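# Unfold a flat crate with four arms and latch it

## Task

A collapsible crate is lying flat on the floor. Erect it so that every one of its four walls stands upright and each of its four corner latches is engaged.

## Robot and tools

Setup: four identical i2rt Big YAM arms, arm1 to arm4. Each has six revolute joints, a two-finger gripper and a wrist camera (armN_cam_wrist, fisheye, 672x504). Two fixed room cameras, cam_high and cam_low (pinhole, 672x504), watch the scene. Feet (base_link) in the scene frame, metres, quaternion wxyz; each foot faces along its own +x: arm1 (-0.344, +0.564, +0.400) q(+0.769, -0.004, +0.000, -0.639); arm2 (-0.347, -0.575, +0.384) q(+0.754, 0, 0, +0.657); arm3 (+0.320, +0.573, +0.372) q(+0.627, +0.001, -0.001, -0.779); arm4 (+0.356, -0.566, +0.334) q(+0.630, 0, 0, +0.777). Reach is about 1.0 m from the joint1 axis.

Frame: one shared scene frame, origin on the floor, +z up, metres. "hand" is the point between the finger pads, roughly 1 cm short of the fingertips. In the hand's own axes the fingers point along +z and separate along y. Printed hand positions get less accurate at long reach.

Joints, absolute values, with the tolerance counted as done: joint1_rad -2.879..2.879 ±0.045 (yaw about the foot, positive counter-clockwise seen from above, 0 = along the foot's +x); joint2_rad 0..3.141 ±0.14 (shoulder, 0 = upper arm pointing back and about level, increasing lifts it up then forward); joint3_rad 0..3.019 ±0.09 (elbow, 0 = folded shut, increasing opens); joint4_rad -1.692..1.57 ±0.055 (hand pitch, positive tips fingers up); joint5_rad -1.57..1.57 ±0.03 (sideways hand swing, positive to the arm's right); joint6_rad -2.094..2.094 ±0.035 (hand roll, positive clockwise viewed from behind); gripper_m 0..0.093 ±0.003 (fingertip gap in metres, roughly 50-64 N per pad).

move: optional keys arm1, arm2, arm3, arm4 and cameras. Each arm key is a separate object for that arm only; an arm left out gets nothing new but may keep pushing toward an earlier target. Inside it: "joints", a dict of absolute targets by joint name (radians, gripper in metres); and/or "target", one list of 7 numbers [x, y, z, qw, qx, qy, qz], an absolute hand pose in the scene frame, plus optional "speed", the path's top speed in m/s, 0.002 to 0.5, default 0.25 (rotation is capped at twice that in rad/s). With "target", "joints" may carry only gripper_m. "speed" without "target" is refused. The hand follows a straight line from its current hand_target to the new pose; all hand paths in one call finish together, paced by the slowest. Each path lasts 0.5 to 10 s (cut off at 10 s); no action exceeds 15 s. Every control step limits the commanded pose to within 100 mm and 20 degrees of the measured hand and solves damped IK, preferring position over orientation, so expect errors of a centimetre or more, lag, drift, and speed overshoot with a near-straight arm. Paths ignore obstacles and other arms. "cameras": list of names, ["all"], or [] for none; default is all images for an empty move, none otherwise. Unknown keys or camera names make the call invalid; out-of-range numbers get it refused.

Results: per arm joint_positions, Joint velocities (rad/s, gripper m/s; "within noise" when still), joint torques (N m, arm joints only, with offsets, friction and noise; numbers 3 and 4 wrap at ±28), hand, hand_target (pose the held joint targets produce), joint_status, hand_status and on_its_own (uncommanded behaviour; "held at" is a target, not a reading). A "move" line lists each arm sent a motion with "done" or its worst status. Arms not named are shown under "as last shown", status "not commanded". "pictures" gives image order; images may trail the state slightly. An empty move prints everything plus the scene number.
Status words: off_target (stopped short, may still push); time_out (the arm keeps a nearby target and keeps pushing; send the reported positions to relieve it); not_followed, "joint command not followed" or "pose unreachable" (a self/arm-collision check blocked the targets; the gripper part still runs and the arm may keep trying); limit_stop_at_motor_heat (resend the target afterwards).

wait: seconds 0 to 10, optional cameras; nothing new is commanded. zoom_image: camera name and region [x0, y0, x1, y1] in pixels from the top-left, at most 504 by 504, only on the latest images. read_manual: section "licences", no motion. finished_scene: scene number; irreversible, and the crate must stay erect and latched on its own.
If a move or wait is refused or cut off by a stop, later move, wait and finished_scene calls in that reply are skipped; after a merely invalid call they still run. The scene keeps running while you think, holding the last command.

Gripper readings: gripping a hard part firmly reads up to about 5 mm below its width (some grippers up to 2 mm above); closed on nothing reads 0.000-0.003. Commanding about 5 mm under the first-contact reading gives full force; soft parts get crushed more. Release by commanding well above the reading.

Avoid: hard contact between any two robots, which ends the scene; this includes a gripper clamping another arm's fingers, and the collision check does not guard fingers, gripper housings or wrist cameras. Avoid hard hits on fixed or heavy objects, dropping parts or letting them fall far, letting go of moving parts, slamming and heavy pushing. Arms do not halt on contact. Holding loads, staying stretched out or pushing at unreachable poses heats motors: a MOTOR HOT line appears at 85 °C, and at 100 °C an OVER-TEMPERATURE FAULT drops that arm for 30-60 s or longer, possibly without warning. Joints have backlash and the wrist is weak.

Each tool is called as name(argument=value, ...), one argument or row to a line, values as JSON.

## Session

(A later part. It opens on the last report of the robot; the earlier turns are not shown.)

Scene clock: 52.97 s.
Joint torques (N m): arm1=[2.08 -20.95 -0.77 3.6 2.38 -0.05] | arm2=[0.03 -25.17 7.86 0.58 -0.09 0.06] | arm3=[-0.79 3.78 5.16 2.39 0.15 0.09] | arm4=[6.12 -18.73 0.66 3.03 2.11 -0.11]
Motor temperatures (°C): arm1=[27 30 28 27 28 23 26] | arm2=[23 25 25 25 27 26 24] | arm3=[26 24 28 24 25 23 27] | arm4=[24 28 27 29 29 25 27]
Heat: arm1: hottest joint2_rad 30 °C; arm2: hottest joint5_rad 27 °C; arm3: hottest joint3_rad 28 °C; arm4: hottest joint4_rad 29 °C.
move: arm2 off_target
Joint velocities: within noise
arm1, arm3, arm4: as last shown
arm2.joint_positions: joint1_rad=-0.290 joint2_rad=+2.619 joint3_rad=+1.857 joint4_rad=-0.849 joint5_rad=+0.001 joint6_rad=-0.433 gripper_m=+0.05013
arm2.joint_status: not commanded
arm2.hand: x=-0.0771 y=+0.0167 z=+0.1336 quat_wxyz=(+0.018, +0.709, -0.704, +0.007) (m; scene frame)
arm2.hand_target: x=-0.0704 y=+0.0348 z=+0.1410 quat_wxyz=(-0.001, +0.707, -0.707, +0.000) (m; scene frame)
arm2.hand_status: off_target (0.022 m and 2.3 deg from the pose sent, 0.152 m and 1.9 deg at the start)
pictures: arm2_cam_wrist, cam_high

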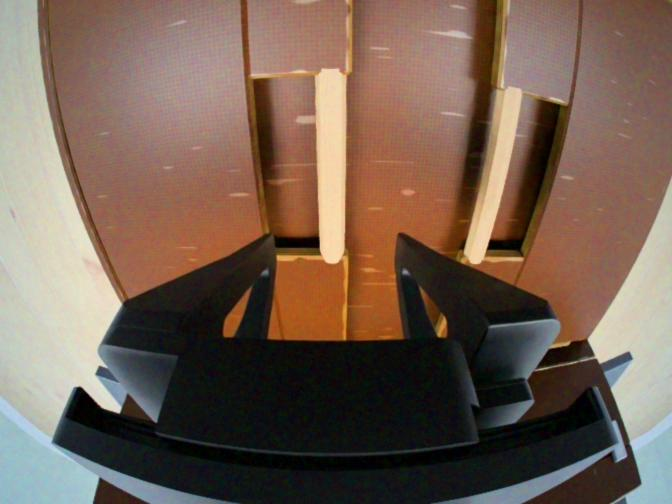

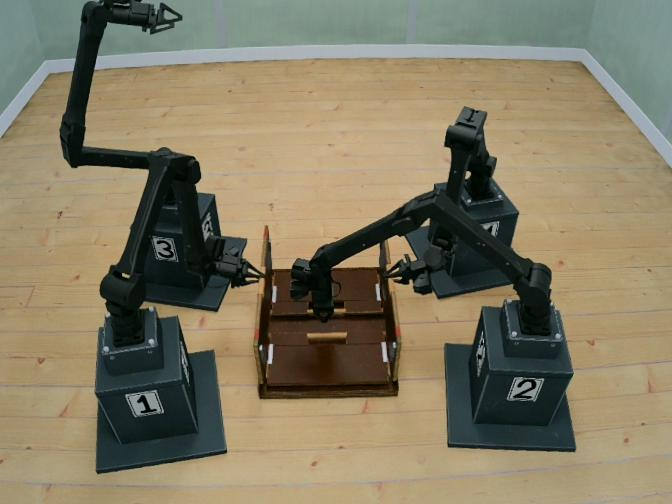

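move(
  arm2={"target":[-0.069,0.042,0.07,0,0.7071,-0.7071,0],"speed":0.12},
  cameras=["arm2_cam_wrist"],
)

Scene clock: 55.47 s.
Joint torques (N m): arm1=[2.26 -21.07 -0.87 3.74 2.43 -0.05] | arm2=[0.26 -26.05 7.57 0.49 -0.09 0.06] | arm3=[-0.73 4.37 5.3 2.35 0.18 0.11] | arm4=[6.18 -18.67 0.68 3.04 2.11 -0.11]
Motor temperatures (°C): arm1=[27 30 28 27 28 23 26] | arm2=[23 25 25 25 27 26 24] | arm3=[26 24 28 24 25 23 27] | arm4=[24 28 27 29 30 25 27]
Heat: arm1: hottest joint2_rad 30 °C; arm2: hottest joint5_rad 27 °C; arm3: hottest joint3_rad 28 °C; arm4: hottest joint5_rad 30 °C.
move: arm2 off_target
Joint velocities: within noise
arm1, arm3, arm4: as last shown
arm2.joint_positions: joint1_rad=-0.290 joint2_rad=+2.786 joint3_rad=+1.983 joint4_rad=-0.812 joint5_rad=+0.001 joint6_rad=-0.430 gripper_m=+0.05013
arm2.joint_status: not commanded
arm2.hand: x=-0.0752 y=+0.0206 z=+0.0604 quat_wxyz=(+0.021, +0.708, -0.705, +0.008) (m; scene frame)
arm2.hand_target: x=-0.0699 y=+0.0399 z=+0.0694 quat_wxyz=(+0.001, +0.707, -0.707, +0.001) (m; scene frame)
arm2.hand_status: off_target (0.024 m and 2.6 deg from the pose sent, 0.069 m and 2.3 deg at the start)
pictures: arm2_cam_wrist

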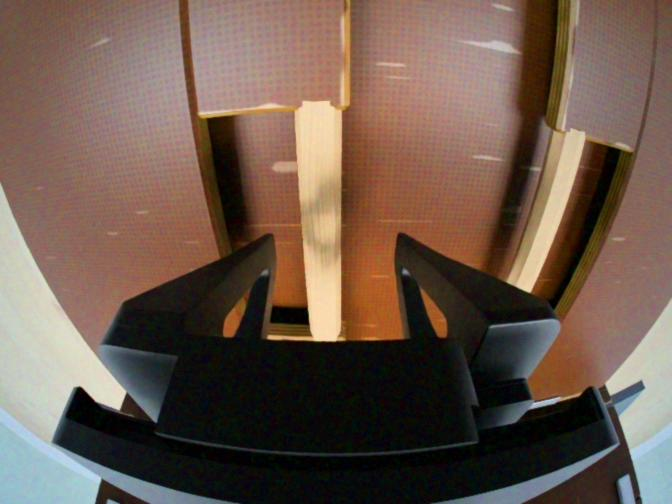

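move(
  arm2={"target":[-0.075,0.042,0.045,0,0.7071,-0.7071,0],"speed":0.08},
)

move(
  arm2={"joints":{"gripper_m":0.01}},
  cameras=["arm2_cam_wrist"],
)

move(
  arm2={"target":[-0.087,0.042,0.124,-0.0923,0.7010,-0.7010,0.0923],"speed":0.12},
  cameras=["arm2_cam_wrist"],
)

Scene clock: 57.73 s.
Joint torques (N m): arm1=[2.55 -22.42 -0.68 3.59 2.38 -0.04] | arm2=[0.79 -25.52 7.49 0.64 -0.08 0.04] | arm3=[-0.56 4.19 5.15 2.37 0.15 0.14] | arm4=[6.12 -18.67 0.68 3.03 2.1 -0.11]
Motor temperatures (°C): arm1=[27 30 28 27 29 23 26] | arm2=[23 26 25 24 27 26 24] | arm3=[26 24 28 24 25 23 27] | arm4=[24 29 27 29 31 25 27]
Heat: arm1: hottest joint2_rad 30 °C; arm2: hottest joint5_rad 27 °C; arm3: hottest joint3_rad 28 °C; arm4: hottest joint5_rad 31 °C.
move: arm2 off_target
Joint velocities: within noise
arm1, arm4: as last shown
arm2.joint_positions: joint1_rad=-0.289 joint2_rad=+2.829 joint3_rad=+2.016 joint4_rad=-0.795 joint5_rad=+0.001 joint6_rad=-0.421 gripper_m=+0.05013
arm2.joint_status: not commanded
arm2.hand: x=-0.0753 y=+0.0228 z=+0.0415 quat_wxyz=(+0.017, +0.706, -0.708, +0.007) (m; scene frame)
arm2.hand_target: x=-0.0743 y=+0.0417 z=+0.0461 quat_wxyz=(-0.001, +0.706, -0.708, +0.000) (m; scene frame)
arm2.hand_status: off_target (0.020 m and 2.1 deg from the pose sent, 0.026 m and 2.6 deg at the start)
arm3.joint_positions: joint1_rad=+0.868 joint2_rad=+0.482 joint3_rad=+1.633 joint4_rad=-1.455 joint5_rad=+0.267 joint6_rad=-0.464 gripper_m=+0.09396
arm3.joint_status: not commanded
arm3.hand: x=+0.3451 y=+0.4623 z=+1.0140 quat_wxyz=(-0.385, -0.257, -0.760, +0.456) (m; scene frame)
arm3.hand_target: x=+0.3424 y=+0.4658 z=+1.0199 quat_wxyz=(-0.391, -0.257, -0.755, +0.460) (m; scene frame)
arm3.hand_status: not commanded
pictures: none

Scene clock: 58.53 s.
Joint torques (N m): arm1=[2.26 -21.25 -0.84 3.69 2.39 -0.03] | arm2=[0.5 -25.58 7.56 0.72 0.07 0.06] | arm3=[-1.08 4.25 5.12 2.3 0.19 0.12] | arm4=[6.12 -18.73 0.66 3.03 2.11 -0.11]
Motor temperatures (°C): arm1=[27 30 28 27 29 23 26] | arm2=[23 26 25 24 27 26 24] | arm3=[26 24 28 24 25 23 27] | arm4=[24 29 27 29 31 25 27]
Heat: arm1: hottest joint2_rad 30 °C; arm2: hottest joint5_rad 27 °C; arm3: hottest joint3_rad 28 °C; arm4: hottest joint5_rad 31 °C.
move: arm2 off_target
Joint velocities: within noise
arm1, arm3, arm4: as last shown
arm2.joint_positions: joint1_rad=-0.281 joint2_rad=+2.829 joint3_rad=+2.016 joint4_rad=-0.798 joint5_rad=-0.010 joint6_rad=-0.418 gripper_m=+0.01579
arm2.joint_status: gripper_m off_target (ended at +0.01582, target +0.01000)
arm2.hand: x=-0.0819 y=+0.0249 z=+0.0416 quat_wxyz=(+0.020, +0.707, -0.707, +0.003) (m; scene frame)
arm2.hand_target: x=-0.0780 y=+0.0434 z=+0.0463 quat_wxyz=(+0.000, +0.707, -0.707, -0.004) (m; scene frame)
arm2.hand_status: not commanded
pictures: arm2_cam_wrist

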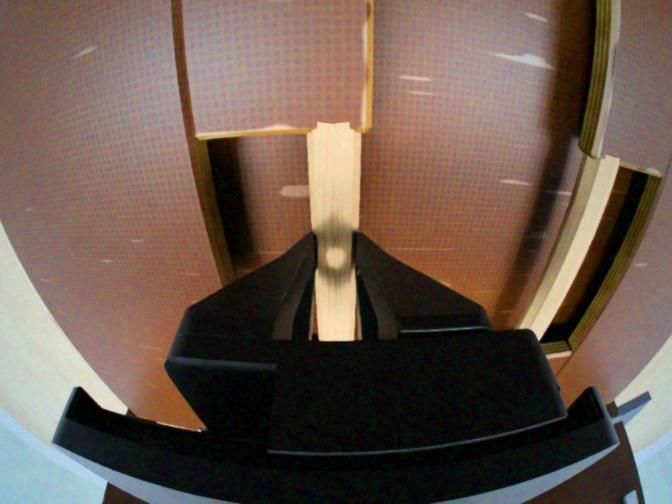

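Scene clock: 60.33 s.
Joint torques (N m): arm1=[2.14 -21.13 -0.81 3.56 2.42 -0.05] | arm2=[0.79 -30.62 4.36 -0.06 0.34 0.07] | arm3=[-0.67 3.78 5.29 2.32 0.15 0.08] | arm4=[6.18 -18.73 0.68 3.03 2.11 -0.11]
Motor temperatures (°C): arm1=[27 30 28 27 29 23 26] | arm2=[23 26 25 24 27 26 24] | arm3=[26 24 28 24 25 23 27] | arm4=[24 29 27 29 31 25 27]
Heat: arm1: hottest joint2_rad 30 °C; arm2: hottest joint5_rad 27 °C; arm3: hottest joint3_rad 28 °C; arm4: hottest joint5_rad 31 °C.
move: arm2 off_target
Joint velocities: within noise
arm1, arm3, arm4: as last shown
arm2.joint_positions: joint1_rad=-0.206 joint2_rad=+2.693 joint3_rad=+1.823 joint4_rad=-0.650 joint5_rad=+0.241 joint6_rad=-0.355 gripper_m=+0.01552
arm2.joint_status: not commanded
arm2.hand: x=-0.0883 y=+0.0246 z=+0.0837 quat_wxyz=(-0.075, +0.704, -0.699, +0.098) (m; scene frame)
arm2.hand_target: x=-0.0872 y=+0.0449 z=+0.1218 quat_wxyz=(-0.096, +0.703, -0.699, +0.090) (m; scene frame)
arm2.hand_status: off_target (0.044 m and 2.2 deg from the pose sent, 0.084 m and 16.5 deg at the start)
pictures: arm2_cam_wrist

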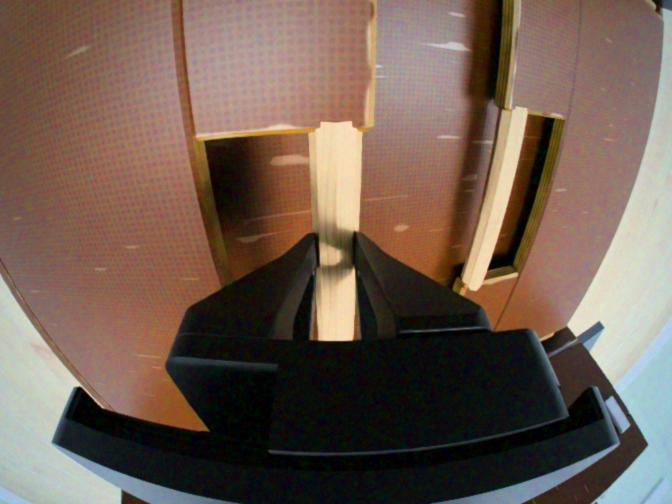

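move(
  arm2={"target":[-0.111,0.043,0.176,-0.2126,0.6744,-0.6744,0.2126],"speed":0.1},
)

move(
  arm2={"target":[-0.165,0.044,0.229,-0.2988,0.6409,-0.6409,0.2988],"speed":0.1},
  cameras=["arm2_cam_wrist","cam_high","cam_low"],
)

Scene clock: 63.93 s.
Joint torques (N m): arm1=[2.32 -21.19 -0.8 3.62 2.4 -0.08] | arm2=[0.73 -28.86 4.53 0.42 1.15 0.07] | arm3=[-0.56 4.25 5.24 2.43 0.19 0.11] | arm4=[6.18 -18.67 0.66 3.03 2.11 -0.11]
Motor temperatures (°C): arm1=[27 30 28 27 29 23 26] | arm2=[23 27 25 24 27 26 25] | arm3=[26 24 28 24 25 23 27] | arm4=[24 29 27 29 32 25 27]
Heat: arm1: hottest joint2_rad 30 °C; arm2: hottest joint2_rad 27 °C; arm3: hottest joint3_rad 28 °C; arm4: hottest joint5_rad 32 °C.
move: arm2 off_target
Joint velocities: within noise
arm1, arm3, arm4: as last shown
arm2.joint_positions: joint1_rad=-0.089 joint2_rad=+2.581 joint3_rad=+1.682 joint4_rad=-0.576 joint5_rad=+0.576 joint6_rad=-0.260 gripper_m=+0.01550
arm2.joint_status: not commanded
arm2.hand: x=-0.1111 y=+0.0251 z=+0.1411 quat_wxyz=(-0.186, +0.679, -0.675, +0.219) (m; scene frame)
arm2.hand_target: x=-0.1109 y=+0.0429 z=+0.1748 quat_wxyz=(-0.212, +0.673, -0.676, +0.213) (m; scene frame)
arm2.hand_status: off_target (0.039 m and 3.2 deg from the pose sent, 0.097 m and 21.0 deg at the start)
pictures: none

Scene clock: 65.93 s.
Joint torques (N m): arm1=[2.32 -21.54 -0.91 3.6 2.45 -0.06] | arm2=[1.38 -28.92 4.68 -0.34 1.01 0.1] | arm3=[-0.73 3.84 5.16 2.37 0.15 0.09] | arm4=[6.18 -18.73 0.66 3.04 2.11 -0.11]
Motor temperatures (°C): arm1=[27 30 28 27 29 23 26] | arm2=[23 27 25 24 27 26 25] | arm3=[26 24 28 24 25 23 27] | arm4=[24 29 27 29 32 25 27]
Heat: arm1: hottest joint2_rad 30 °C; arm2: hottest joint2_rad 27 °C; arm3: hottest joint3_rad 28 °C; arm4: hottest joint5_rad 32 °C.
move: arm2 off_target
Joint velocities: within noise
arm1.joint_positions: joint1_rad=+0.902 joint2_rad=+2.404 joint3_rad=+0.799 joint4_rad=+0.900 joint5_rad=+0.982 joint6_rad=-0.957 gripper_m=+0.01677
arm1.joint_status: not commanded
arm1.hand: x=-0.0011 y=+0.2188 z=+0.2425 quat_wxyz=(+0.007, -0.003, -0.823, +0.568) (m; scene frame)
arm1.hand_target: x=+0.0065 y=+0.2253 z=+0.2653 quat_wxyz=(+0.000, -0.007, -0.808, +0.589) (m; scene frame)
arm1.hand_status: not commanded
arm2.joint_positions: joint1_rad=+0.032 joint2_rad=+2.527 joint3_rad=+1.625 joint4_rad=-0.614 joint5_rad=+0.858 joint6_rad=-0.134 gripper_m=+0.01546
arm2.joint_status: not commanded
arm2.hand: x=-0.1508 y=+0.0254 z=+0.1907 quat_wxyz=(-0.277, +0.644, -0.641, +0.312) (m; scene frame)
arm2.hand_target: x=-0.1583 y=+0.0421 z=+0.2272 quat_wxyz=(-0.297, +0.640, -0.641, +0.302) (m; scene frame)
arm2.hand_status: off_target (0.045 m and 2.9 deg from the pose sent, 0.105 m and 16.9 deg at the start)
arm3: as last shown
arm4.joint_positions: joint1_rad=+0.832 joint2_rad=+2.220 joint3_rad=+0.826 joint4_rad=+0.730 joint5_rad=+0.956 joint6_rad=-0.996 gripper_m=+0.01592
arm4.joint_status: not commanded
arm4.hand: x=-0.0112 y=-0.1851 z=+0.2419 quat_wxyz=(-0.568, +0.823, -0.012, +0.005) (m; scene frame)
arm4.hand_target: x=-0.0214 y=-0.2064 z=+0.2621 quat_wxyz=(-0.587, +0.809, -0.001, +0.001) (m; scene frame)
arm4.hand_status: not commanded
pictures: arm2_cam_wrist, cam_high, cam_low

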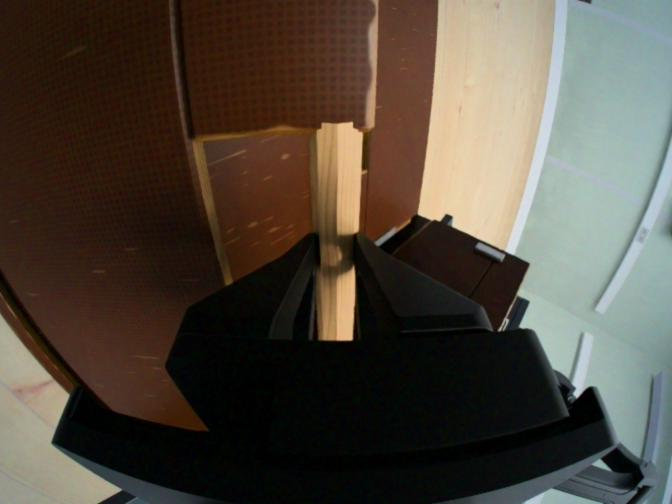

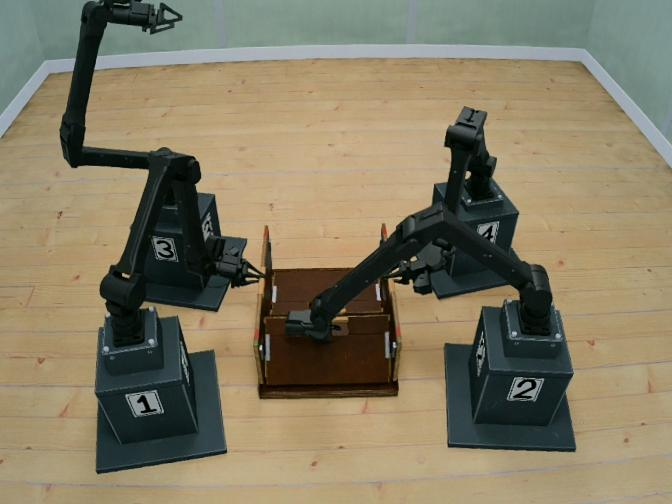

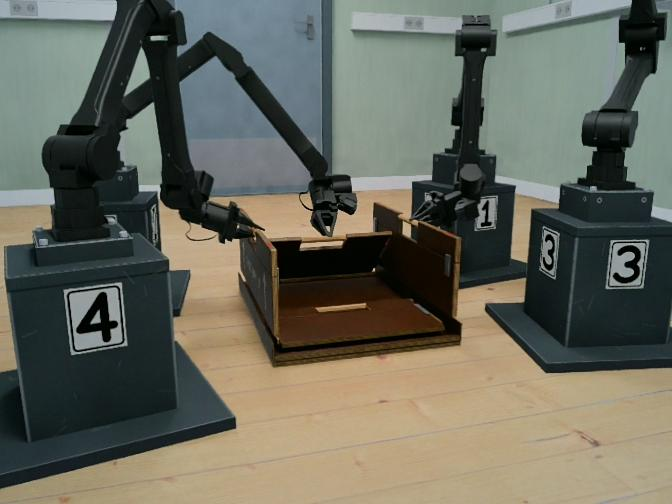

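move(
  arm2={"target":[-0.228,0.044,0.259,-0.3536,0.6124,-0.6124,0.3536],"speed":0.1},
)

move(
  arm2={"target":[-0.277,0.044,0.267,-0.3663,0.6048,-0.6048,0.3663],"speed":0.08},
)

move(
  arm2={"target":[-0.31,0.044,0.262,-0.3799,0.5964,-0.5964,0.3799],"speed":0.06},
)

move(
  arm2={"target":[-0.335,0.044,0.25,-0.3799,0.5964,-0.5964,0.3799],"speed":0.06},
  cameras=["cam_high","cam_low"],
)

zoom_image(
  camera="cam_high",
  region=[230, 300, 420, 410],
)

Scene clock: 69.73 s.
Joint torques (N m): arm1=[2.37 -21.77 -0.73 3.55 2.43 -0.08] | arm2=[1.67 -26.75 6.42 -0.75 0.48 0.22] | arm3=[-0.38 3.55 5.24 2.37 0.17 0.1] | arm4=[6.18 -18.67 0.66 3.03 2.11 -0.11]
Motor temperatures (°C): arm1=[27 30 28 27 30 23 26] | arm2=[23 27 25 24 27 26 25] | arm3=[26 24 28 24 25 23 27] | arm4=[24 29 27 29 33 25 27]
Heat: arm1: hottest joint2_rad 30 °C; arm2: hottest joint2_rad 27 °C; arm3: hottest joint3_rad 28 °C; arm4: hottest joint5_rad 33 °C.
move: arm2 off_target
Joint velocities: within noise
arm1, arm3, arm4: as last shown
arm2.joint_positions: joint1_rad=+0.169 joint2_rad=+2.512 joint3_rad=+1.651 joint4_rad=-0.832 joint5_rad=+1.048 joint6_rad=+0.091 gripper_m=+0.01454
arm2.joint_status: not commanded
arm2.hand: x=-0.2146 y=+0.0269 z=+0.2339 quat_wxyz=(-0.340, +0.615, -0.608, +0.370) (m; scene frame)
arm2.hand_target: x=-0.2279 y=+0.0450 z=+0.2595 quat_wxyz=(-0.354, +0.612, -0.612, +0.354) (m; scene frame)
arm2.hand_status: off_target (0.033 m and 2.6 deg from the pose sent, 0.105 m and 11.2 deg at the start)
pictures: none

Scene clock: 71.23 s.
Joint torques (N m): arm1=[2.08 -21.48 -0.72 3.6 2.42 -0.06] | arm2=[1.55 -25.23 7.3 -0.84 0.84 0.24] | arm3=[-0.56 3.37 5.22 2.25 0.19 0.12] | arm4=[6.18 -18.67 0.66 3.04 2.11 -0.11]
Motor temperatures (°C): arm1=[27 30 28 27 30 23 26] | arm2=[23 27 25 24 27 26 25] | arm3=[26 24 28 24 25 23 27] | arm4=[24 29 27 29 33 25 27]
Heat: arm1: hottest joint2_rad 30 °C; arm2: hottest joint2_rad 27 °C; arm3: hottest joint3_rad 28 °C; arm4: hottest joint5_rad 33 °C.
move: arm2 off_target
Joint velocities: within noise
arm1, arm3, arm4: as last shown
arm2.joint_positions: joint1_rad=+0.253 joint2_rad=+2.522 joint3_rad=+1.710 joint4_rad=-1.038 joint5_rad=+1.065 joint6_rad=+0.272 gripper_m=+0.01331
arm2.joint_status: not commanded
arm2.hand: x=-0.2633 y=+0.0272 z=+0.2499 quat_wxyz=(-0.351, +0.608, -0.602, +0.380) (m; scene frame)
arm2.hand_target: x=-0.2761 y=+0.0433 z=+0.2666 quat_wxyz=(-0.366, +0.605, -0.605, +0.367) (m; scene frame)
arm2.hand_status: off_target (0.028 m and 2.4 deg from the pose sent, 0.073 m and 3.3 deg at the start)
pictures: none

Scene clock: 72.67 s.
Joint torques (N m): arm1=[1.96 -21.77 -1.01 3.6 2.38 -0.05] | arm2=[4.31 -25.23 7.32 -0.98 0.26 0.32] | arm3=[-0.62 3.9 5.22 2.4 0.15 0.11] | arm4=[6.12 -18.67 0.66 3.03 2.11 -0.11]
Motor temperatures (°C): arm1=[27 30 28 27 30 23 26] | arm2=[23 27 25 24 27 26 25] | arm3=[26 24 28 24 25 23 27] | arm4=[24 29 27 29 33 25 27]
Heat: arm1: hottest joint2_rad 30 °C; arm2: hottest joint2_rad 27 °C; arm3: hottest joint3_rad 28 °C; arm4: hottest joint5_rad 33 °C.
move: arm2 off_target
Joint velocities: within noise
arm1, arm3, arm4: as last shown
arm2.joint_positions: joint1_rad=+0.280 joint2_rad=+2.573 joint3_rad=+1.788 joint4_rad=-1.196 joint5_rad=+1.104 joint6_rad=+0.410 gripper_m=+0.01325
arm2.joint_status: not commanded
arm2.hand: x=-0.2767 y=+0.0281 z=+0.2518 quat_wxyz=(-0.364, +0.591, -0.598, +0.401) (m; scene frame)
arm2.hand_target: x=-0.3095 y=+0.0432 z=+0.2626 quat_wxyz=(-0.380, +0.596, -0.596, +0.379) (m; scene frame)
arm2.hand_status: off_target (0.038 m and 3.1 deg from the pose sent, 0.051 m and 3.6 deg at the start)
pictures: none

Scene clock: 74.37 s.
Joint torques (N m): arm1=[2.37 -21.54 -0.9 3.6 2.39 -0.05] | arm2=[-0.85 -23.82 7.39 -0.69 0.46 0.17] | arm3=[-0.62 3.66 5.22 2.32 0.16 0.11] | arm4=[6.12 -18.73 0.68 3.04 2.11 -0.11]
Motor temperatures (°C): arm1=[27 30 28 27 30 23 26] | arm2=[23 28 25 24 27 26 25] | arm3=[26 24 28 24 25 23 27] | arm4=[24 29 27 29 33 25 27]
Heat: arm1: hottest joint2_rad 30 °C; arm2: hottest joint2_rad 28 °C; arm3: hottest joint3_rad 28 °C; arm4: hottest joint5_rad 33 °C.
move: arm2 done
Joint velocities: within noise
arm1, arm4: as last shown
arm2.joint_positions: joint1_rad=+0.374 joint2_rad=+2.608 joint3_rad=+1.854 joint4_rad=-1.286 joint5_rad=+1.082 joint6_rad=+0.498 gripper_m=+0.01013
arm2.joint_status: not commanded
arm2.on_its_own: gripper_m moved -0.00312 to your old target +0.01000
arm2.hand: x=-0.3358 y=+0.0349 z=+0.2485 quat_wxyz=(-0.377, +0.603, -0.588, +0.386) (m; scene frame)
arm2.hand_target: x=-0.3348 y=+0.0438 z=+0.2495 quat_wxyz=(-0.380, +0.597, -0.596, +0.380) (m; scene frame)
arm2.hand_status: done (0.009 m and 1.5 deg from the pose sent, 0.060 m and 3.1 deg at the start)
arm3.joint_positions: joint1_rad=+0.868 joint2_rad=+0.482 joint3_rad=+1.633 joint4_rad=-1.455 joint5_rad=+0.267 joint6_rad=-0.464 gripper_m=+0.09396
arm3.joint_status: not commanded
arm3.hand: x=+0.3451 y=+0.4623 z=+1.0140 quat_wxyz=(-0.385, -0.257, -0.760, +0.456) (m; scene frame)
arm3.hand_target: x=+0.3424 y=+0.4658 z=+1.0199 quat_wxyz=(-0.391, -0.257, -0.755, +0.460) (m; scene frame)
arm3.hand_status: not commanded
pictures: cam_high, cam_low

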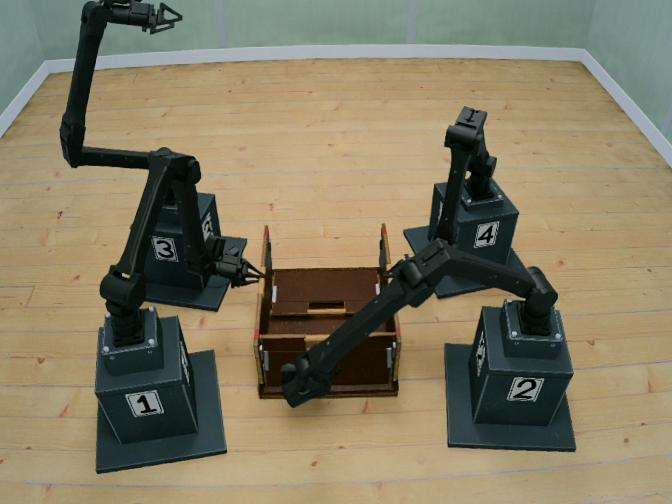

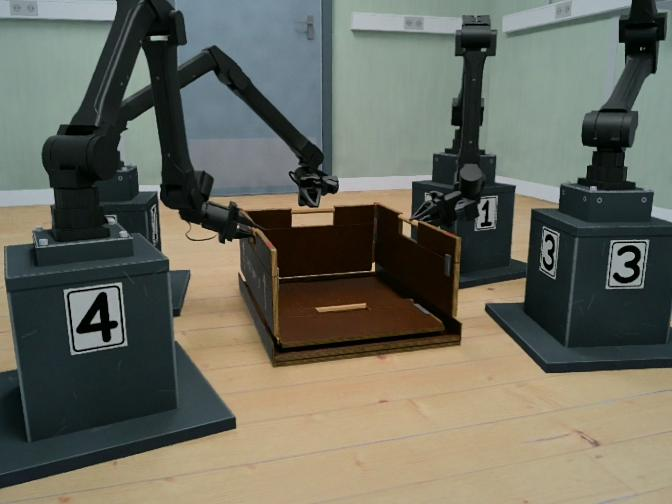

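Scaled by 2.653 from the camera's 672x504 image, which has a finer 960x720 frame.

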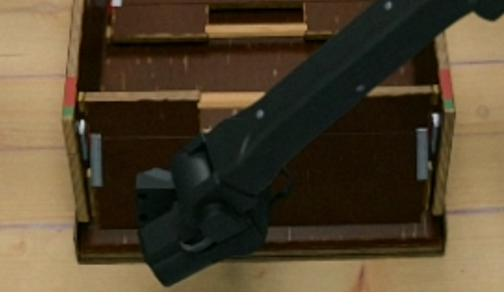

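move(
  arm2={"target":[-0.34,0.04,0.40,-0.2126,0.6744,-0.6744,0.2126],"joints":{"gripper_m":0.0}},
)

move(
  arm2={"target":[-0.2,0.04,0.38,0,0.7071,-0.7071,0]},
)

move(
  arm2={"target":[-0.2,0.045,0.245,0,0.7071,-0.7071,0],"speed":0.15},
  cameras=["cam_high","cam_low","arm2_cam_wrist"],
)

Scene clock: 78.17 s.
Joint torques (N m): arm1=[2.2 -21.25 -0.68 3.58 2.43 -0.07] | arm2=[0.03 -25.7 6.58 -0.23 0.27 -0.09] | arm3=[-0.56 4.31 5.26 2.45 0.21 0.12] | arm4=[6.18 -18.73 0.68 3.03 2.11 -0.11]
Motor temperatures (°C): arm1=[27 30 28 27 30 23 26] | arm2=[23 28 25 24 27 26 25] | arm3=[26 24 28 24 25 23 27] | arm4=[24 30 27 29 34 25 27]
Heat: arm1: hottest joint2_rad 30 °C; arm2: hottest joint2_rad 28 °C; arm3: hottest joint3_rad 28 °C; arm4: hottest joint5_rad 34 °C.
move: arm2 off_target
Joint velocities: within noise
arm1, arm3, arm4: as last shown
arm2.joint_positions: joint1_rad=+0.294 joint2_rad=+2.197 joint3_rad=+1.688 joint4_rad=-1.197 joint5_rad=+0.605 joint6_rad=+0.189 gripper_m=+0.00069
arm2.joint_status: all done
arm2.hand: x=-0.3434 y=+0.0360 z=+0.3805 quat_wxyz=(-0.207, +0.677, -0.670, +0.224) (m; scene frame)
arm2.hand_target: x=-0.3419 y=+0.0400 z=+0.3999 quat_wxyz=(-0.211, +0.677, -0.672, +0.214) (m; scene frame)
arm2.hand_status: off_target (0.020 m and 1.6 deg from the pose sent, 0.152 m and 30.3 deg at the start)
pictures: none

Scene clock: 80.30 s.
Joint torques (N m): arm1=[2.67 -21.66 -0.77 3.52 2.42 -0.03] | arm2=[0.03 -22.18 9.48 -0.06 -0.11 -0.13] | arm3=[-0.5 4.07 5.08 2.39 0.15 0.1] | arm4=[6.12 -18.73 0.66 3.03 2.1 -0.11]
Motor temperatures (°C): arm1=[27 30 28 27 30 23 26] | arm2=[23 28 25 24 27 26 25] | arm3=[26 24 28 24 25 23 27] | arm4=[24 30 26 29 34 25 27]
Heat: arm1: hottest joint2_rad 30 °C; arm2: hottest joint2_rad 28 °C; arm3: hottest joint3_rad 28 °C; arm4: hottest joint5_rad 34 °C.
move: arm2 off_target
Joint velocities: within noise
arm1, arm3, arm4: as last shown
arm2.joint_positions: joint1_rad=-0.095 joint2_rad=+2.144 joint3_rad=+1.656 joint4_rad=-1.108 joint5_rad=+0.004 joint6_rad=-0.216 gripper_m=+0.00069
arm2.joint_status: not commanded
arm2.hand: x=-0.2043 y=+0.0236 z=+0.3695 quat_wxyz=(+0.009, +0.701, -0.713, +0.008) (m; scene frame)
arm2.hand_target: x=-0.2048 y=+0.0397 z=+0.3802 quat_wxyz=(-0.002, +0.707, -0.708, +0.000) (m; scene frame)
arm2.hand_status: off_target (0.020 m and 1.7 deg from the pose sent, 0.143 m and 35.5 deg at the start)
pictures: none

Scene clock: 81.97 s.
Joint torques (N m): arm1=[2.37 -21.83 -0.7 3.49 2.46 -0.04] | arm2=[-0.09 -23.65 7.25 0.66 -0.13 -0.13] | arm3=[-0.67 3.49 5.26 2.37 0.15 0.12] | arm4=[6.18 -18.73 0.68 3.03 2.11 -0.11]
Motor temperatures (°C): arm1=[27 30 28 27 30 23 26] | arm2=[23 28 25 24 27 26 25] | arm3=[26 24 28 24 25 23 27] | arm4=[24 30 26 29 34 25 28]
Heat: arm1: hottest joint2_rad 30 °C; arm2: hottest joint2_rad 28 °C; arm3: hottest joint3_rad 28 °C; arm4: hottest joint5_rad 34 °C.
move: arm2 off_target
Joint velocities: within noise
arm1, arm3, arm4: as last shown
arm2.joint_positions: joint1_rad=-0.095 joint2_rad=+2.360 joint3_rad=+1.656 joint4_rad=-0.903 joint5_rad=+0.002 joint6_rad=-0.223 gripper_m=+0.00069
arm2.joint_status: not commanded
arm2.hand: x=-0.2033 y=+0.0289 z=+0.2385 quat_wxyz=(+0.014, +0.704, -0.710, +0.011) (m; scene frame)
arm2.hand_target: x=-0.2002 y=+0.0435 z=+0.2451 quat_wxyz=(+0.000, +0.707, -0.707, +0.000) (m; scene frame)
arm2.hand_status: off_target (0.018 m and 2.1 deg from the pose sent, 0.126 m and 1.7 deg at the start)
pictures: arm2_cam_wrist, cam_high, cam_low

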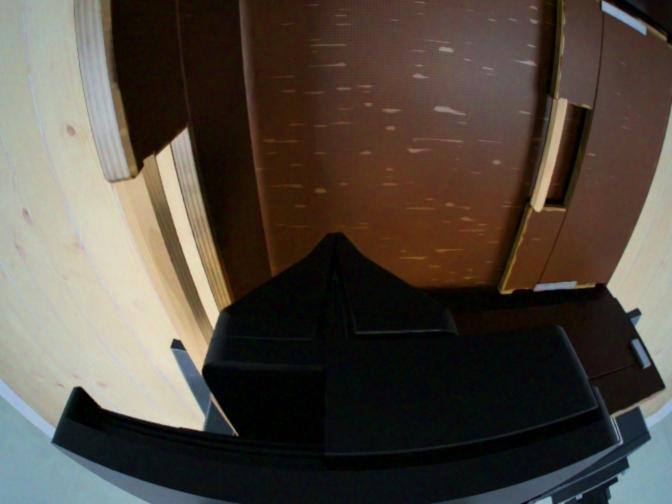

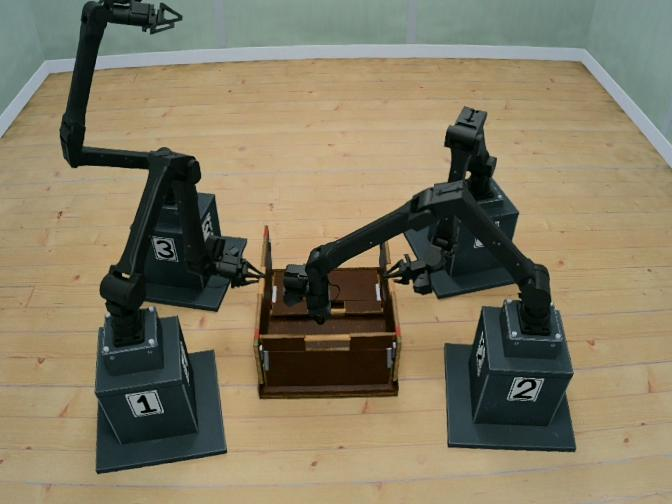

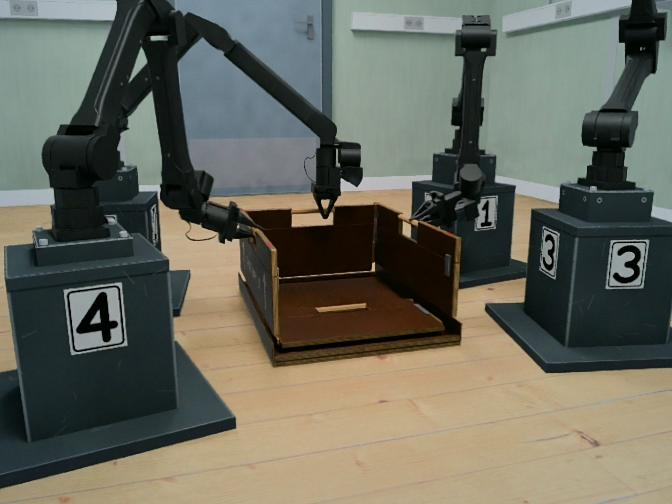

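move(
  arm2={"target":[-0.27,0.043,0.24,0,0.7071,-0.7071,0],"speed":0.08},
)

move(
  arm2={"target":[-0.31,0.043,0.238,0,0.7071,-0.7071,0],"speed":0.06},
  cameras=["cam_high","cam_low"],
)

zoom_image(
  camera="cam_high",
  region=[230, 300, 420, 410],
)

Scene clock: 85.20 s.
Joint torques (N m): arm1=[2.61 -21.48 -0.8 3.75 2.43 -0.06] | arm2=[0.91 -25.17 5.65 0.69 -0.11 0.03] | arm3=[-1.14 3.78 5.19 2.29 0.16 0.11] | arm4=[6.18 -18.73 0.66 3.03 2.11 -0.11]
Motor temperatures (°C): arm1=[27 30 28 27 30 23 26] | arm2=[23 28 25 24 27 26 25] | arm3=[26 24 28 24 25 23 27] | arm4=[24 30 26 29 35 25 28]
Heat: arm1: hottest joint2_rad 30 °C; arm2: hottest joint2_rad 28 °C; arm3: hottest joint3_rad 28 °C; arm4: hottest joint5_rad 35 °C.
move: arm2 off_target
Joint velocities: within noise
arm1.joint_positions: joint1_rad=+0.902 joint2_rad=+2.404 joint3_rad=+0.799 joint4_rad=+0.900 joint5_rad=+0.982 joint6_rad=-0.957 gripper_m=+0.01677
arm1.joint_status: not commanded
arm1.hand: x=-0.0011 y=+0.2188 z=+0.2425 quat_wxyz=(+0.007, -0.003, -0.823, +0.568) (m; scene frame)
arm1.hand_target: x=+0.0065 y=+0.2253 z=+0.2653 quat_wxyz=(+0.000, -0.007, -0.808, +0.589) (m; scene frame)
arm1.hand_status: not commanded
arm2.joint_positions: joint1_rad=-0.006 joint2_rad=+2.360 joint3_rad=+1.622 joint4_rad=-0.866 joint5_rad=+0.002 joint6_rad=-0.142 gripper_m=+0.00068
arm2.joint_status: not commanded
arm2.hand: x=-0.2586 y=+0.0315 z=+0.2287 quat_wxyz=(+0.012, +0.707, -0.707, +0.011) (m; scene frame)
arm2.hand_target: x=-0.2643 y=+0.0421 z=+0.2402 quat_wxyz=(+0.000, +0.707, -0.707, +0.000) (m; scene frame)
arm2.hand_status: off_target (0.020 m and 1.9 deg from the pose sent, 0.068 m and 2.1 deg at the start)
arm3: as last shown
arm4.joint_positions: joint1_rad=+0.832 joint2_rad=+2.220 joint3_rad=+0.826 joint4_rad=+0.730 joint5_rad=+0.956 joint6_rad=-0.996 gripper_m=+0.01592
arm4.joint_status: not commanded
arm4.hand: x=-0.0112 y=-0.1851 z=+0.2419 quat_wxyz=(-0.568, +0.823, -0.012, +0.005) (m; scene frame)
arm4.hand_target: x=-0.0214 y=-0.2064 z=+0.2621 quat_wxyz=(-0.587, +0.809, -0.001, +0.001) (m; scene frame)
arm4.hand_status: not commanded
pictures: none

Scene clock: 86.57 s.
Joint torques (N m): arm1=[2.08 -21.48 -0.84 3.55 2.45 -0.04] | arm2=[4.07 -25.41 5.26 0.69 -0.85 0.2] | arm3=[-0.5 3.96 5.15 2.39 0.15 0.15] | arm4=[6.12 -18.73 0.66 3.03 2.11 -0.11]
Motor temperatures (°C): arm1=[27 30 28 27 31 23 26] | arm2=[23 29 25 24 27 26 25] | arm3=[26 24 28 24 25 23 27] | arm4=[24 30 26 29 35 25 28]
Heat: arm1: hottest joint5_rad 31 °C; arm2: hottest joint2_rad 29 °C; arm3: hottest joint3_rad 28 °C; arm4: hottest joint5_rad 35 °C.
move: arm2 off_target
Joint velocities: within noise
arm1, arm3, arm4: as last shown
arm2.joint_positions: joint1_rad=+0.029 joint2_rad=+2.360 joint3_rad=+1.611 joint4_rad=-0.855 joint5_rad=+0.021 joint6_rad=-0.081 gripper_m=+0.00068
arm2.joint_status: not commanded
arm2.hand: x=-0.2771 y=+0.0312 z=+0.2257 quat_wxyz=(+0.006, +0.698, -0.716, +0.019) (m; scene frame)
arm2.hand_target: x=-0.3085 y=+0.0417 z=+0.2374 quat_wxyz=(+0.001, +0.707, -0.707, +0.001) (m; scene frame)
arm2.hand_status: off_target (0.037 m and 2.7 deg from the pose sent, 0.053 m and 1.9 deg at the start)
pictures: cam_high, cam_low

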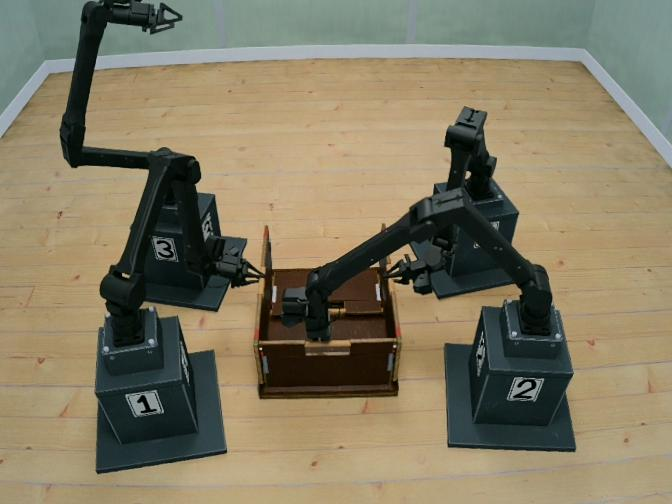

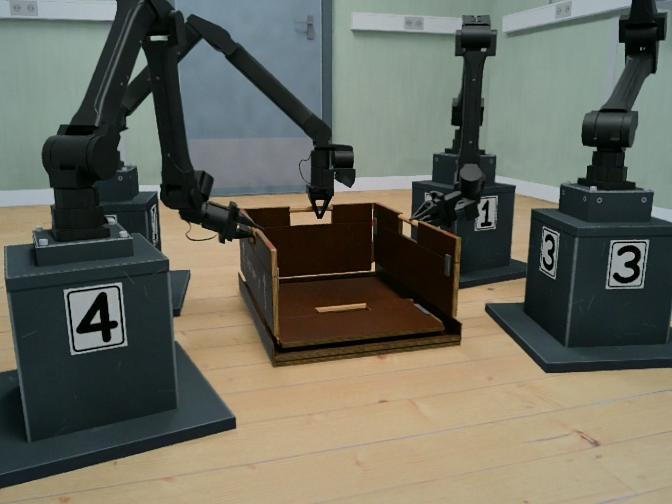

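Scaled by 2.653 from the camera's 672x504 image, which has a finer 960x720 frame.

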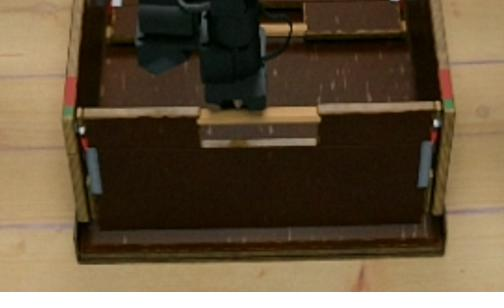

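move(
  arm2={"target":[-0.335,0.043,0.238,0,0.7071,-0.7071,0],"speed":0.06},
  cameras=["cam_high"],
)

zoom_image(
  camera="cam_high",
  region=[245, 325, 285, 365],
)

zoom_image(
  camera="cam_high",
  region=[370, 320, 410, 360],
)

Scene clock: 88.80 s.
Joint torques (N m): arm1=[2.02 -21.36 -0.64 3.7 2.41 -0.07] | arm2=[7.47 -25.41 5.03 0.62 -1.09 0.2] | arm3=[-0.62 3.9 5.22 2.39 0.18 0.11] | arm4=[6.18 -18.73 0.66 3.03 2.1 -0.11]
Motor temperatures (°C): arm1=[27 30 28 27 31 23 26] | arm2=[23 29 25 24 27 26 25] | arm3=[26 24 28 24 25 23 27] | arm4=[24 30 26 29 35 25 28]
Heat: arm1: hottest joint5_rad 31 °C; arm2: hottest joint2_rad 29 °C; arm3: hottest joint3_rad 28 °C; arm4: hottest joint5_rad 35 °C.
move: arm2 off_target
Joint velocities: within noise
arm1, arm3, arm4: as last shown
arm2.joint_positions: joint1_rad=+0.030 joint2_rad=+2.357 joint3_rad=+1.607 joint4_rad=-0.847 joint5_rad=+0.027 joint6_rad=-0.047 gripper_m=+0.00068
arm2.joint_status: not commanded
arm2.hand: x=-0.2770 y=+0.0316 z=+0.2262 quat_wxyz=(+0.001, +0.686, -0.727, +0.019) (m; scene frame)
arm2.hand_target: x=-0.3328 y=+0.0416 z=+0.2379 quat_wxyz=(-0.001, +0.707, -0.707, +0.000) (m; scene frame)
arm2.hand_status: off_target (0.060 m and 4.0 deg from the pose sent, 0.060 m and 2.7 deg at the start)
pictures: cam_high

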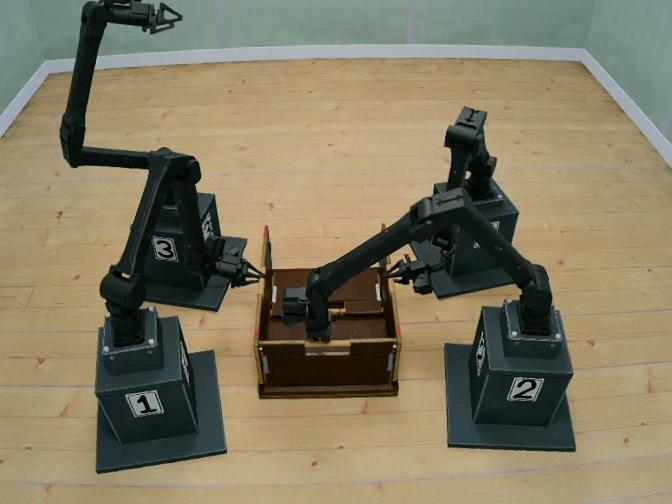

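Scaled by 12.600 from the camera's 672x504 image, which has a finer 960x720 frame.

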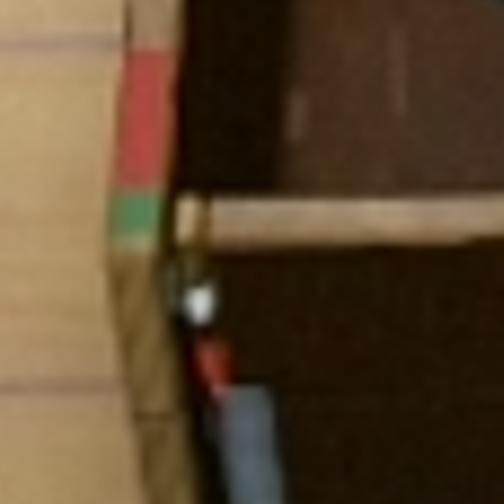

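Scaled by 12.600 from the camera's 672x504 image, which has a finer 960x720 frame.

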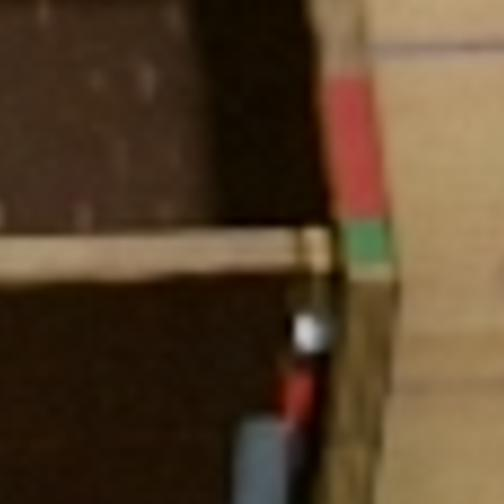

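move(
  arm2={"target":[-0.25,0.03,0.4,0,0.7071,-0.7071,0],"joints":{"gripper_m":0.045}},
  arm3={"joints":{"joint1_rad":-0.23,"joint2_rad":0.9,"joint3_rad":1.3,"joint4_rad":-1.4,"joint5_rad":0,"joint6_rad":-0.45,"gripper_m":0.05}},
)

move(
  arm2={"target":[-0.27,-0.2,0.65,0,0.7071,-0.7071,0]},
  arm3={"target":[0.03,-0.01,0.3,0,0.7071,0.7071,0]},
)

move(
  arm3={"target":[0.027,-0.034,0.12,0,0.7071,0.7071,0],"speed":0.15},
  cameras=["arm3_cam_wrist","cam_high"],
)

Scene clock: 92.30 s.
Joint torques (N m): arm1=[2.14 -21.42 -0.81 3.63 2.4 -0.07] | arm2=[-0.03 -24.18 9.07 -0.09 -0.12 -0.05] | arm3=[-1.79 -4.48 8.38 1.61 -0.03 0.18] | arm4=[6.18 -18.73 0.66 3.03 2.11 -0.11]
Motor temperatures (°C): arm1=[27 30 28 27 31 23 26] | arm2=[23 29 25 24 27 26 25] | arm3=[26 24 28 24 25 23 27] | arm4=[24 30 26 29 35 25 28]
Heat: arm1: hottest joint5_rad 31 °C; arm2: hottest joint2_rad 29 °C; arm3: hottest joint3_rad 28 °C; arm4: hottest joint5_rad 35 °C.
move: arm2 off_target; arm3 done
Joint velocities: within noise
arm1, arm4: as last shown
arm2.joint_positions: joint1_rad=-0.017 joint2_rad=+2.111 joint3_rad=+1.605 joint4_rad=-1.122 joint5_rad=+0.001 joint6_rad=-0.140 gripper_m=+0.04488
arm2.joint_status: all done
arm2.hand: x=-0.2552 y=+0.0126 z=+0.3719 quat_wxyz=(+0.022, +0.702, -0.711, +0.017) (m; scene frame)
arm2.hand_target: x=-0.2532 y=+0.0305 z=+0.3995 quat_wxyz=(+0.001, +0.706, -0.708, +0.000) (m; scene frame)
arm2.hand_status: off_target (0.033 m and 3.3 deg from the pose sent, 0.176 m and 4.0 deg at the start)
arm3.joint_positions: joint1_rad=-0.225 joint2_rad=+0.912 joint3_rad=+1.291 joint4_rad=-1.406 joint5_rad=+0.011 joint6_rad=-0.456 gripper_m=+0.05013
arm3.joint_status: all done
arm3.hand: x=+0.1777 y=+0.2789 z=+0.7717 quat_wxyz=(-0.085, -0.677, -0.685, +0.254) (m; scene frame)
arm3.hand_target: x=+0.1733 y=+0.2792 z=+0.7771 quat_wxyz=(-0.088, -0.683, -0.677, +0.261) (m; scene frame)
arm3.hand_status: not commanded
pictures: none

Scene clock: 95.60 s.
Joint torques (N m): arm1=[2.49 -21.42 -0.77 3.73 2.42 -0.04] | arm2=[-0.85 -13.04 8.18 -0.05 -0.1 -0.13] | arm3=[-1.08 -17.67 9.47 -0.18 -0.03 -0.04] | arm4=[6.12 -18.73 0.68 3.03 2.1 -0.11]
Motor temperatures (°C): arm1=[27 31 28 27 31 23 26] | arm2=[23 29 26 24 27 26 25] | arm3=[26 24 29 24 25 23 27] | arm4=[24 30 26 29 36 25 28]
Heat: arm1: hottest joint2_rad 31 °C; arm2: hottest joint2_rad 29 °C; arm3: hottest joint3_rad 29 °C; arm4: hottest joint5_rad 36 °C.
move: arm2 off_target; arm3 off_target
Joint velocities: within noise
arm1, arm4: as last shown
arm2.joint_positions: joint1_rad=-0.060 joint2_rad=+1.361 joint3_rad=+1.329 joint4_rad=-1.561 joint5_rad=+0.001 joint6_rad=-0.191 gripper_m=+0.04488
arm2.joint_status: not commanded
arm2.hand: x=-0.2710 y=-0.1969 z=+0.6392 quat_wxyz=(+0.009, +0.705, -0.709, +0.007) (m; scene frame)
arm2.hand_target: x=-0.2679 y=-0.1978 z=+0.6507 quat_wxyz=(+0.000, +0.705, -0.709, +0.000) (m; scene frame)
arm2.hand_status: off_target (0.011 m and 1.3 deg from the pose sent, 0.350 m and 3.3 deg at the start)
arm3.joint_positions: joint1_rad=-0.235 joint2_rad=+2.248 joint3_rad=+1.687 joint4_rad=-1.014 joint5_rad=+0.003 joint6_rad=-0.450 gripper_m=+0.05013
arm3.joint_status: not commanded
arm3.hand: x=+0.0436 y=+0.0028 z=+0.3025 quat_wxyz=(+0.001, -0.707, -0.707, -0.002) (m; scene frame)
arm3.hand_target: x=+0.0311 y=-0.0044 z=+0.2990 quat_wxyz=(-0.001, -0.709, -0.705, +0.000) (m; scene frame)
arm3.hand_status: off_target (0.019 m and 0.3 deg from the pose sent, 0.573 m and 31.1 deg at the start)
pictures: none

Scene clock: 97.80 s.
Joint torques (N m): arm1=[2.26 -21.89 -0.72 3.75 2.42 -0.11] | arm2=[-0.85 -12.92 8.24 -0.05 -0.1 -0.12] | arm3=[-0.21 -18.78 8.27 0.49 0.06 0.04] | arm4=[6.18 -18.73 0.68 3.04 2.11 -0.11]
Motor temperatures (°C): arm1=[27 31 28 27 31 23 26] | arm2=[23 29 26 24 27 26 25] | arm3=[26 25 29 24 25 23 27] | arm4=[24 30 26 29 36 25 28]
Heat: arm1: hottest joint2_rad 31 °C; arm2: hottest joint2_rad 29 °C; arm3: hottest joint3_rad 29 °C; arm4: hottest joint5_rad 36 °C.
move: arm3 off_target
Joint velocities: within noise
arm1, arm2, arm4: as last shown
arm3.joint_positions: joint1_rad=-0.235 joint2_rad=+2.613 joint3_rad=+1.875 joint4_rad=-0.848 joint5_rad=+0.003 joint6_rad=-0.450 gripper_m=+0.05013
arm3.joint_status: not commanded
arm3.hand: x=+0.0321 y=-0.0221 z=+0.1286 quat_wxyz=(+0.003, -0.707, -0.707, -0.008) (m; scene frame)
arm3.hand_target: x=+0.0281 y=-0.0313 z=+0.1199 quat_wxyz=(+0.000, -0.707, -0.707, -0.001) (m; scene frame)
arm3.hand_status: off_target (0.015 m and 0.9 deg from the pose sent, 0.187 m and 0.3 deg at the start)
pictures: arm3_cam_wrist, cam_high

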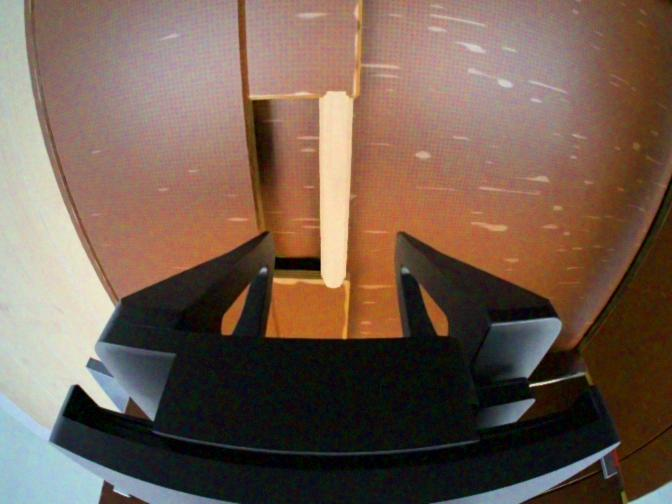

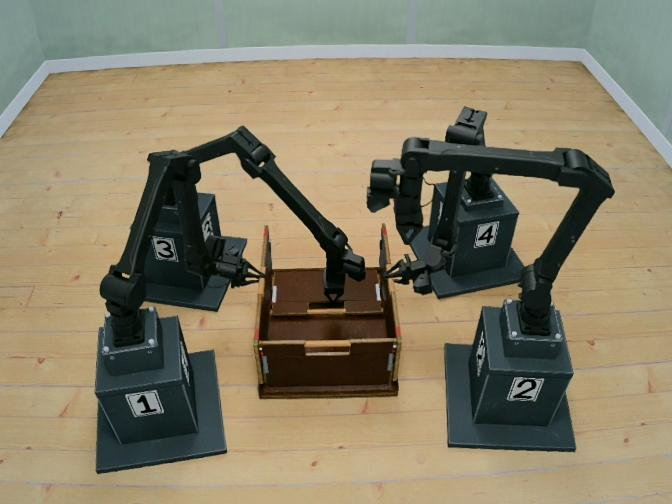

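move(
  arm3={"target":[0.027,-0.033,0.06,0,0.7071,0.7071,0],"speed":0.12},
  cameras=["arm3_cam_wrist"],
)

move(
  arm3={"target":[0.025,-0.034,0.034,0,0.7071,0.7071,0],"speed":0.06},
  cameras=["arm3_cam_wrist"],
)

Scene clock: 100.33 s.
Joint torques (N m): arm1=[2.26 -21.42 -0.68 3.54 2.39 -0.08] | arm2=[-0.91 -12.98 8.21 -0.03 -0.1 -0.13] | arm3=[-0.44 -19.25 7.94 0.5 0.09 0.04] | arm4=[6.12 -18.73 0.66 3.04 2.1 -0.11]
Motor temperatures (°C): arm1=[27 31 27 27 31 23 26] | arm2=[23 28 26 24 27 26 25] | arm3=[26 25 29 24 25 23 27] | arm4=[24 30 26 29 36 25 28]
Heat: arm1: hottest joint2_rad 31 °C; arm2: hottest joint2_rad 28 °C; arm3: hottest joint3_rad 29 °C; arm4: hottest joint5_rad 36 °C.
move: arm3 off_target
Joint velocities: within noise
arm1, arm2, arm4: as last shown
arm3.joint_positions: joint1_rad=-0.235 joint2_rad=+2.740 joint3_rad=+1.958 joint4_rad=-0.800 joint5_rad=+0.003 joint6_rad=-0.450 gripper_m=+0.05013
arm3.joint_status: not commanded
arm3.hand: x=+0.0310 y=-0.0248 z=+0.0693 quat_wxyz=(+0.002, -0.707, -0.707, -0.006) (m; scene frame)
arm3.hand_target: x=+0.0272 y=-0.0325 z=+0.0605 quat_wxyz=(+0.000, -0.707, -0.707, +0.001) (m; scene frame)
arm3.hand_status: off_target (0.013 m and 0.8 deg from the pose sent, 0.070 m and 0.9 deg at the start)
pictures: arm3_cam_wrist

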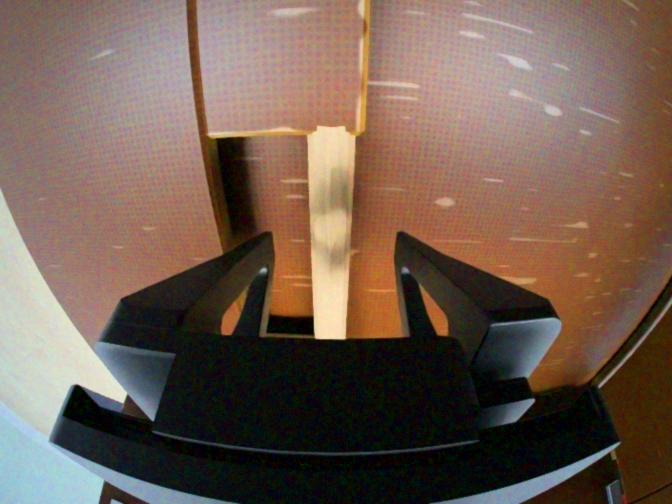

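Scene clock: 101.73 s.
Joint torques (N m): arm1=[2.26 -21.83 -0.75 3.66 2.42 -0.05] | arm2=[-0.91 -12.98 8.21 -0.05 -0.1 -0.13] | arm3=[-0.85 -19.14 7.79 0.47 0.06 0.05] | arm4=[6.12 -18.73 0.68 3.03 2.1 -0.11]
Motor temperatures (°C): arm1=[27 31 27 27 31 23 26] | arm2=[23 28 26 24 27 26 25] | arm3=[26 25 29 24 25 23 27] | arm4=[24 30 26 29 36 25 28]
Heat: arm1: hottest joint2_rad 31 °C; arm2: hottest joint2_rad 28 °C; arm3: hottest joint3_rad 29 °C; arm4: hottest joint5_rad 36 °C.
move: arm3 off_target
Joint velocities: within noise
arm1, arm2, arm4: as last shown
arm3.joint_positions: joint1_rad=-0.235 joint2_rad=+2.799 joint3_rad=+2.012 joint4_rad=-0.794 joint5_rad=+0.003 joint6_rad=-0.450 gripper_m=+0.05013
arm3.joint_status: not commanded
arm3.hand: x=+0.0295 y=-0.0279 z=+0.0460 quat_wxyz=(+0.002, -0.707, -0.707, -0.005) (m; scene frame)
arm3.hand_target: x=+0.0255 y=-0.0328 z=+0.0341 quat_wxyz=(+0.000, -0.707, -0.707, +0.000) (m; scene frame)
arm3.hand_status: off_target (0.014 m and 0.7 deg from the pose sent, 0.037 m and 0.8 deg at the start)
pictures: arm3_cam_wrist

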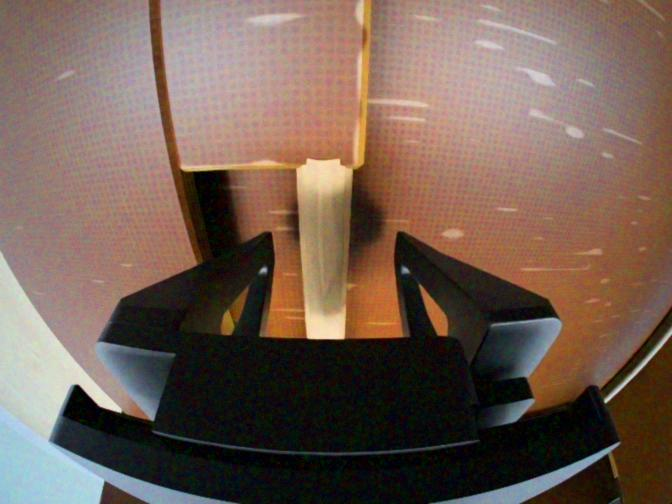

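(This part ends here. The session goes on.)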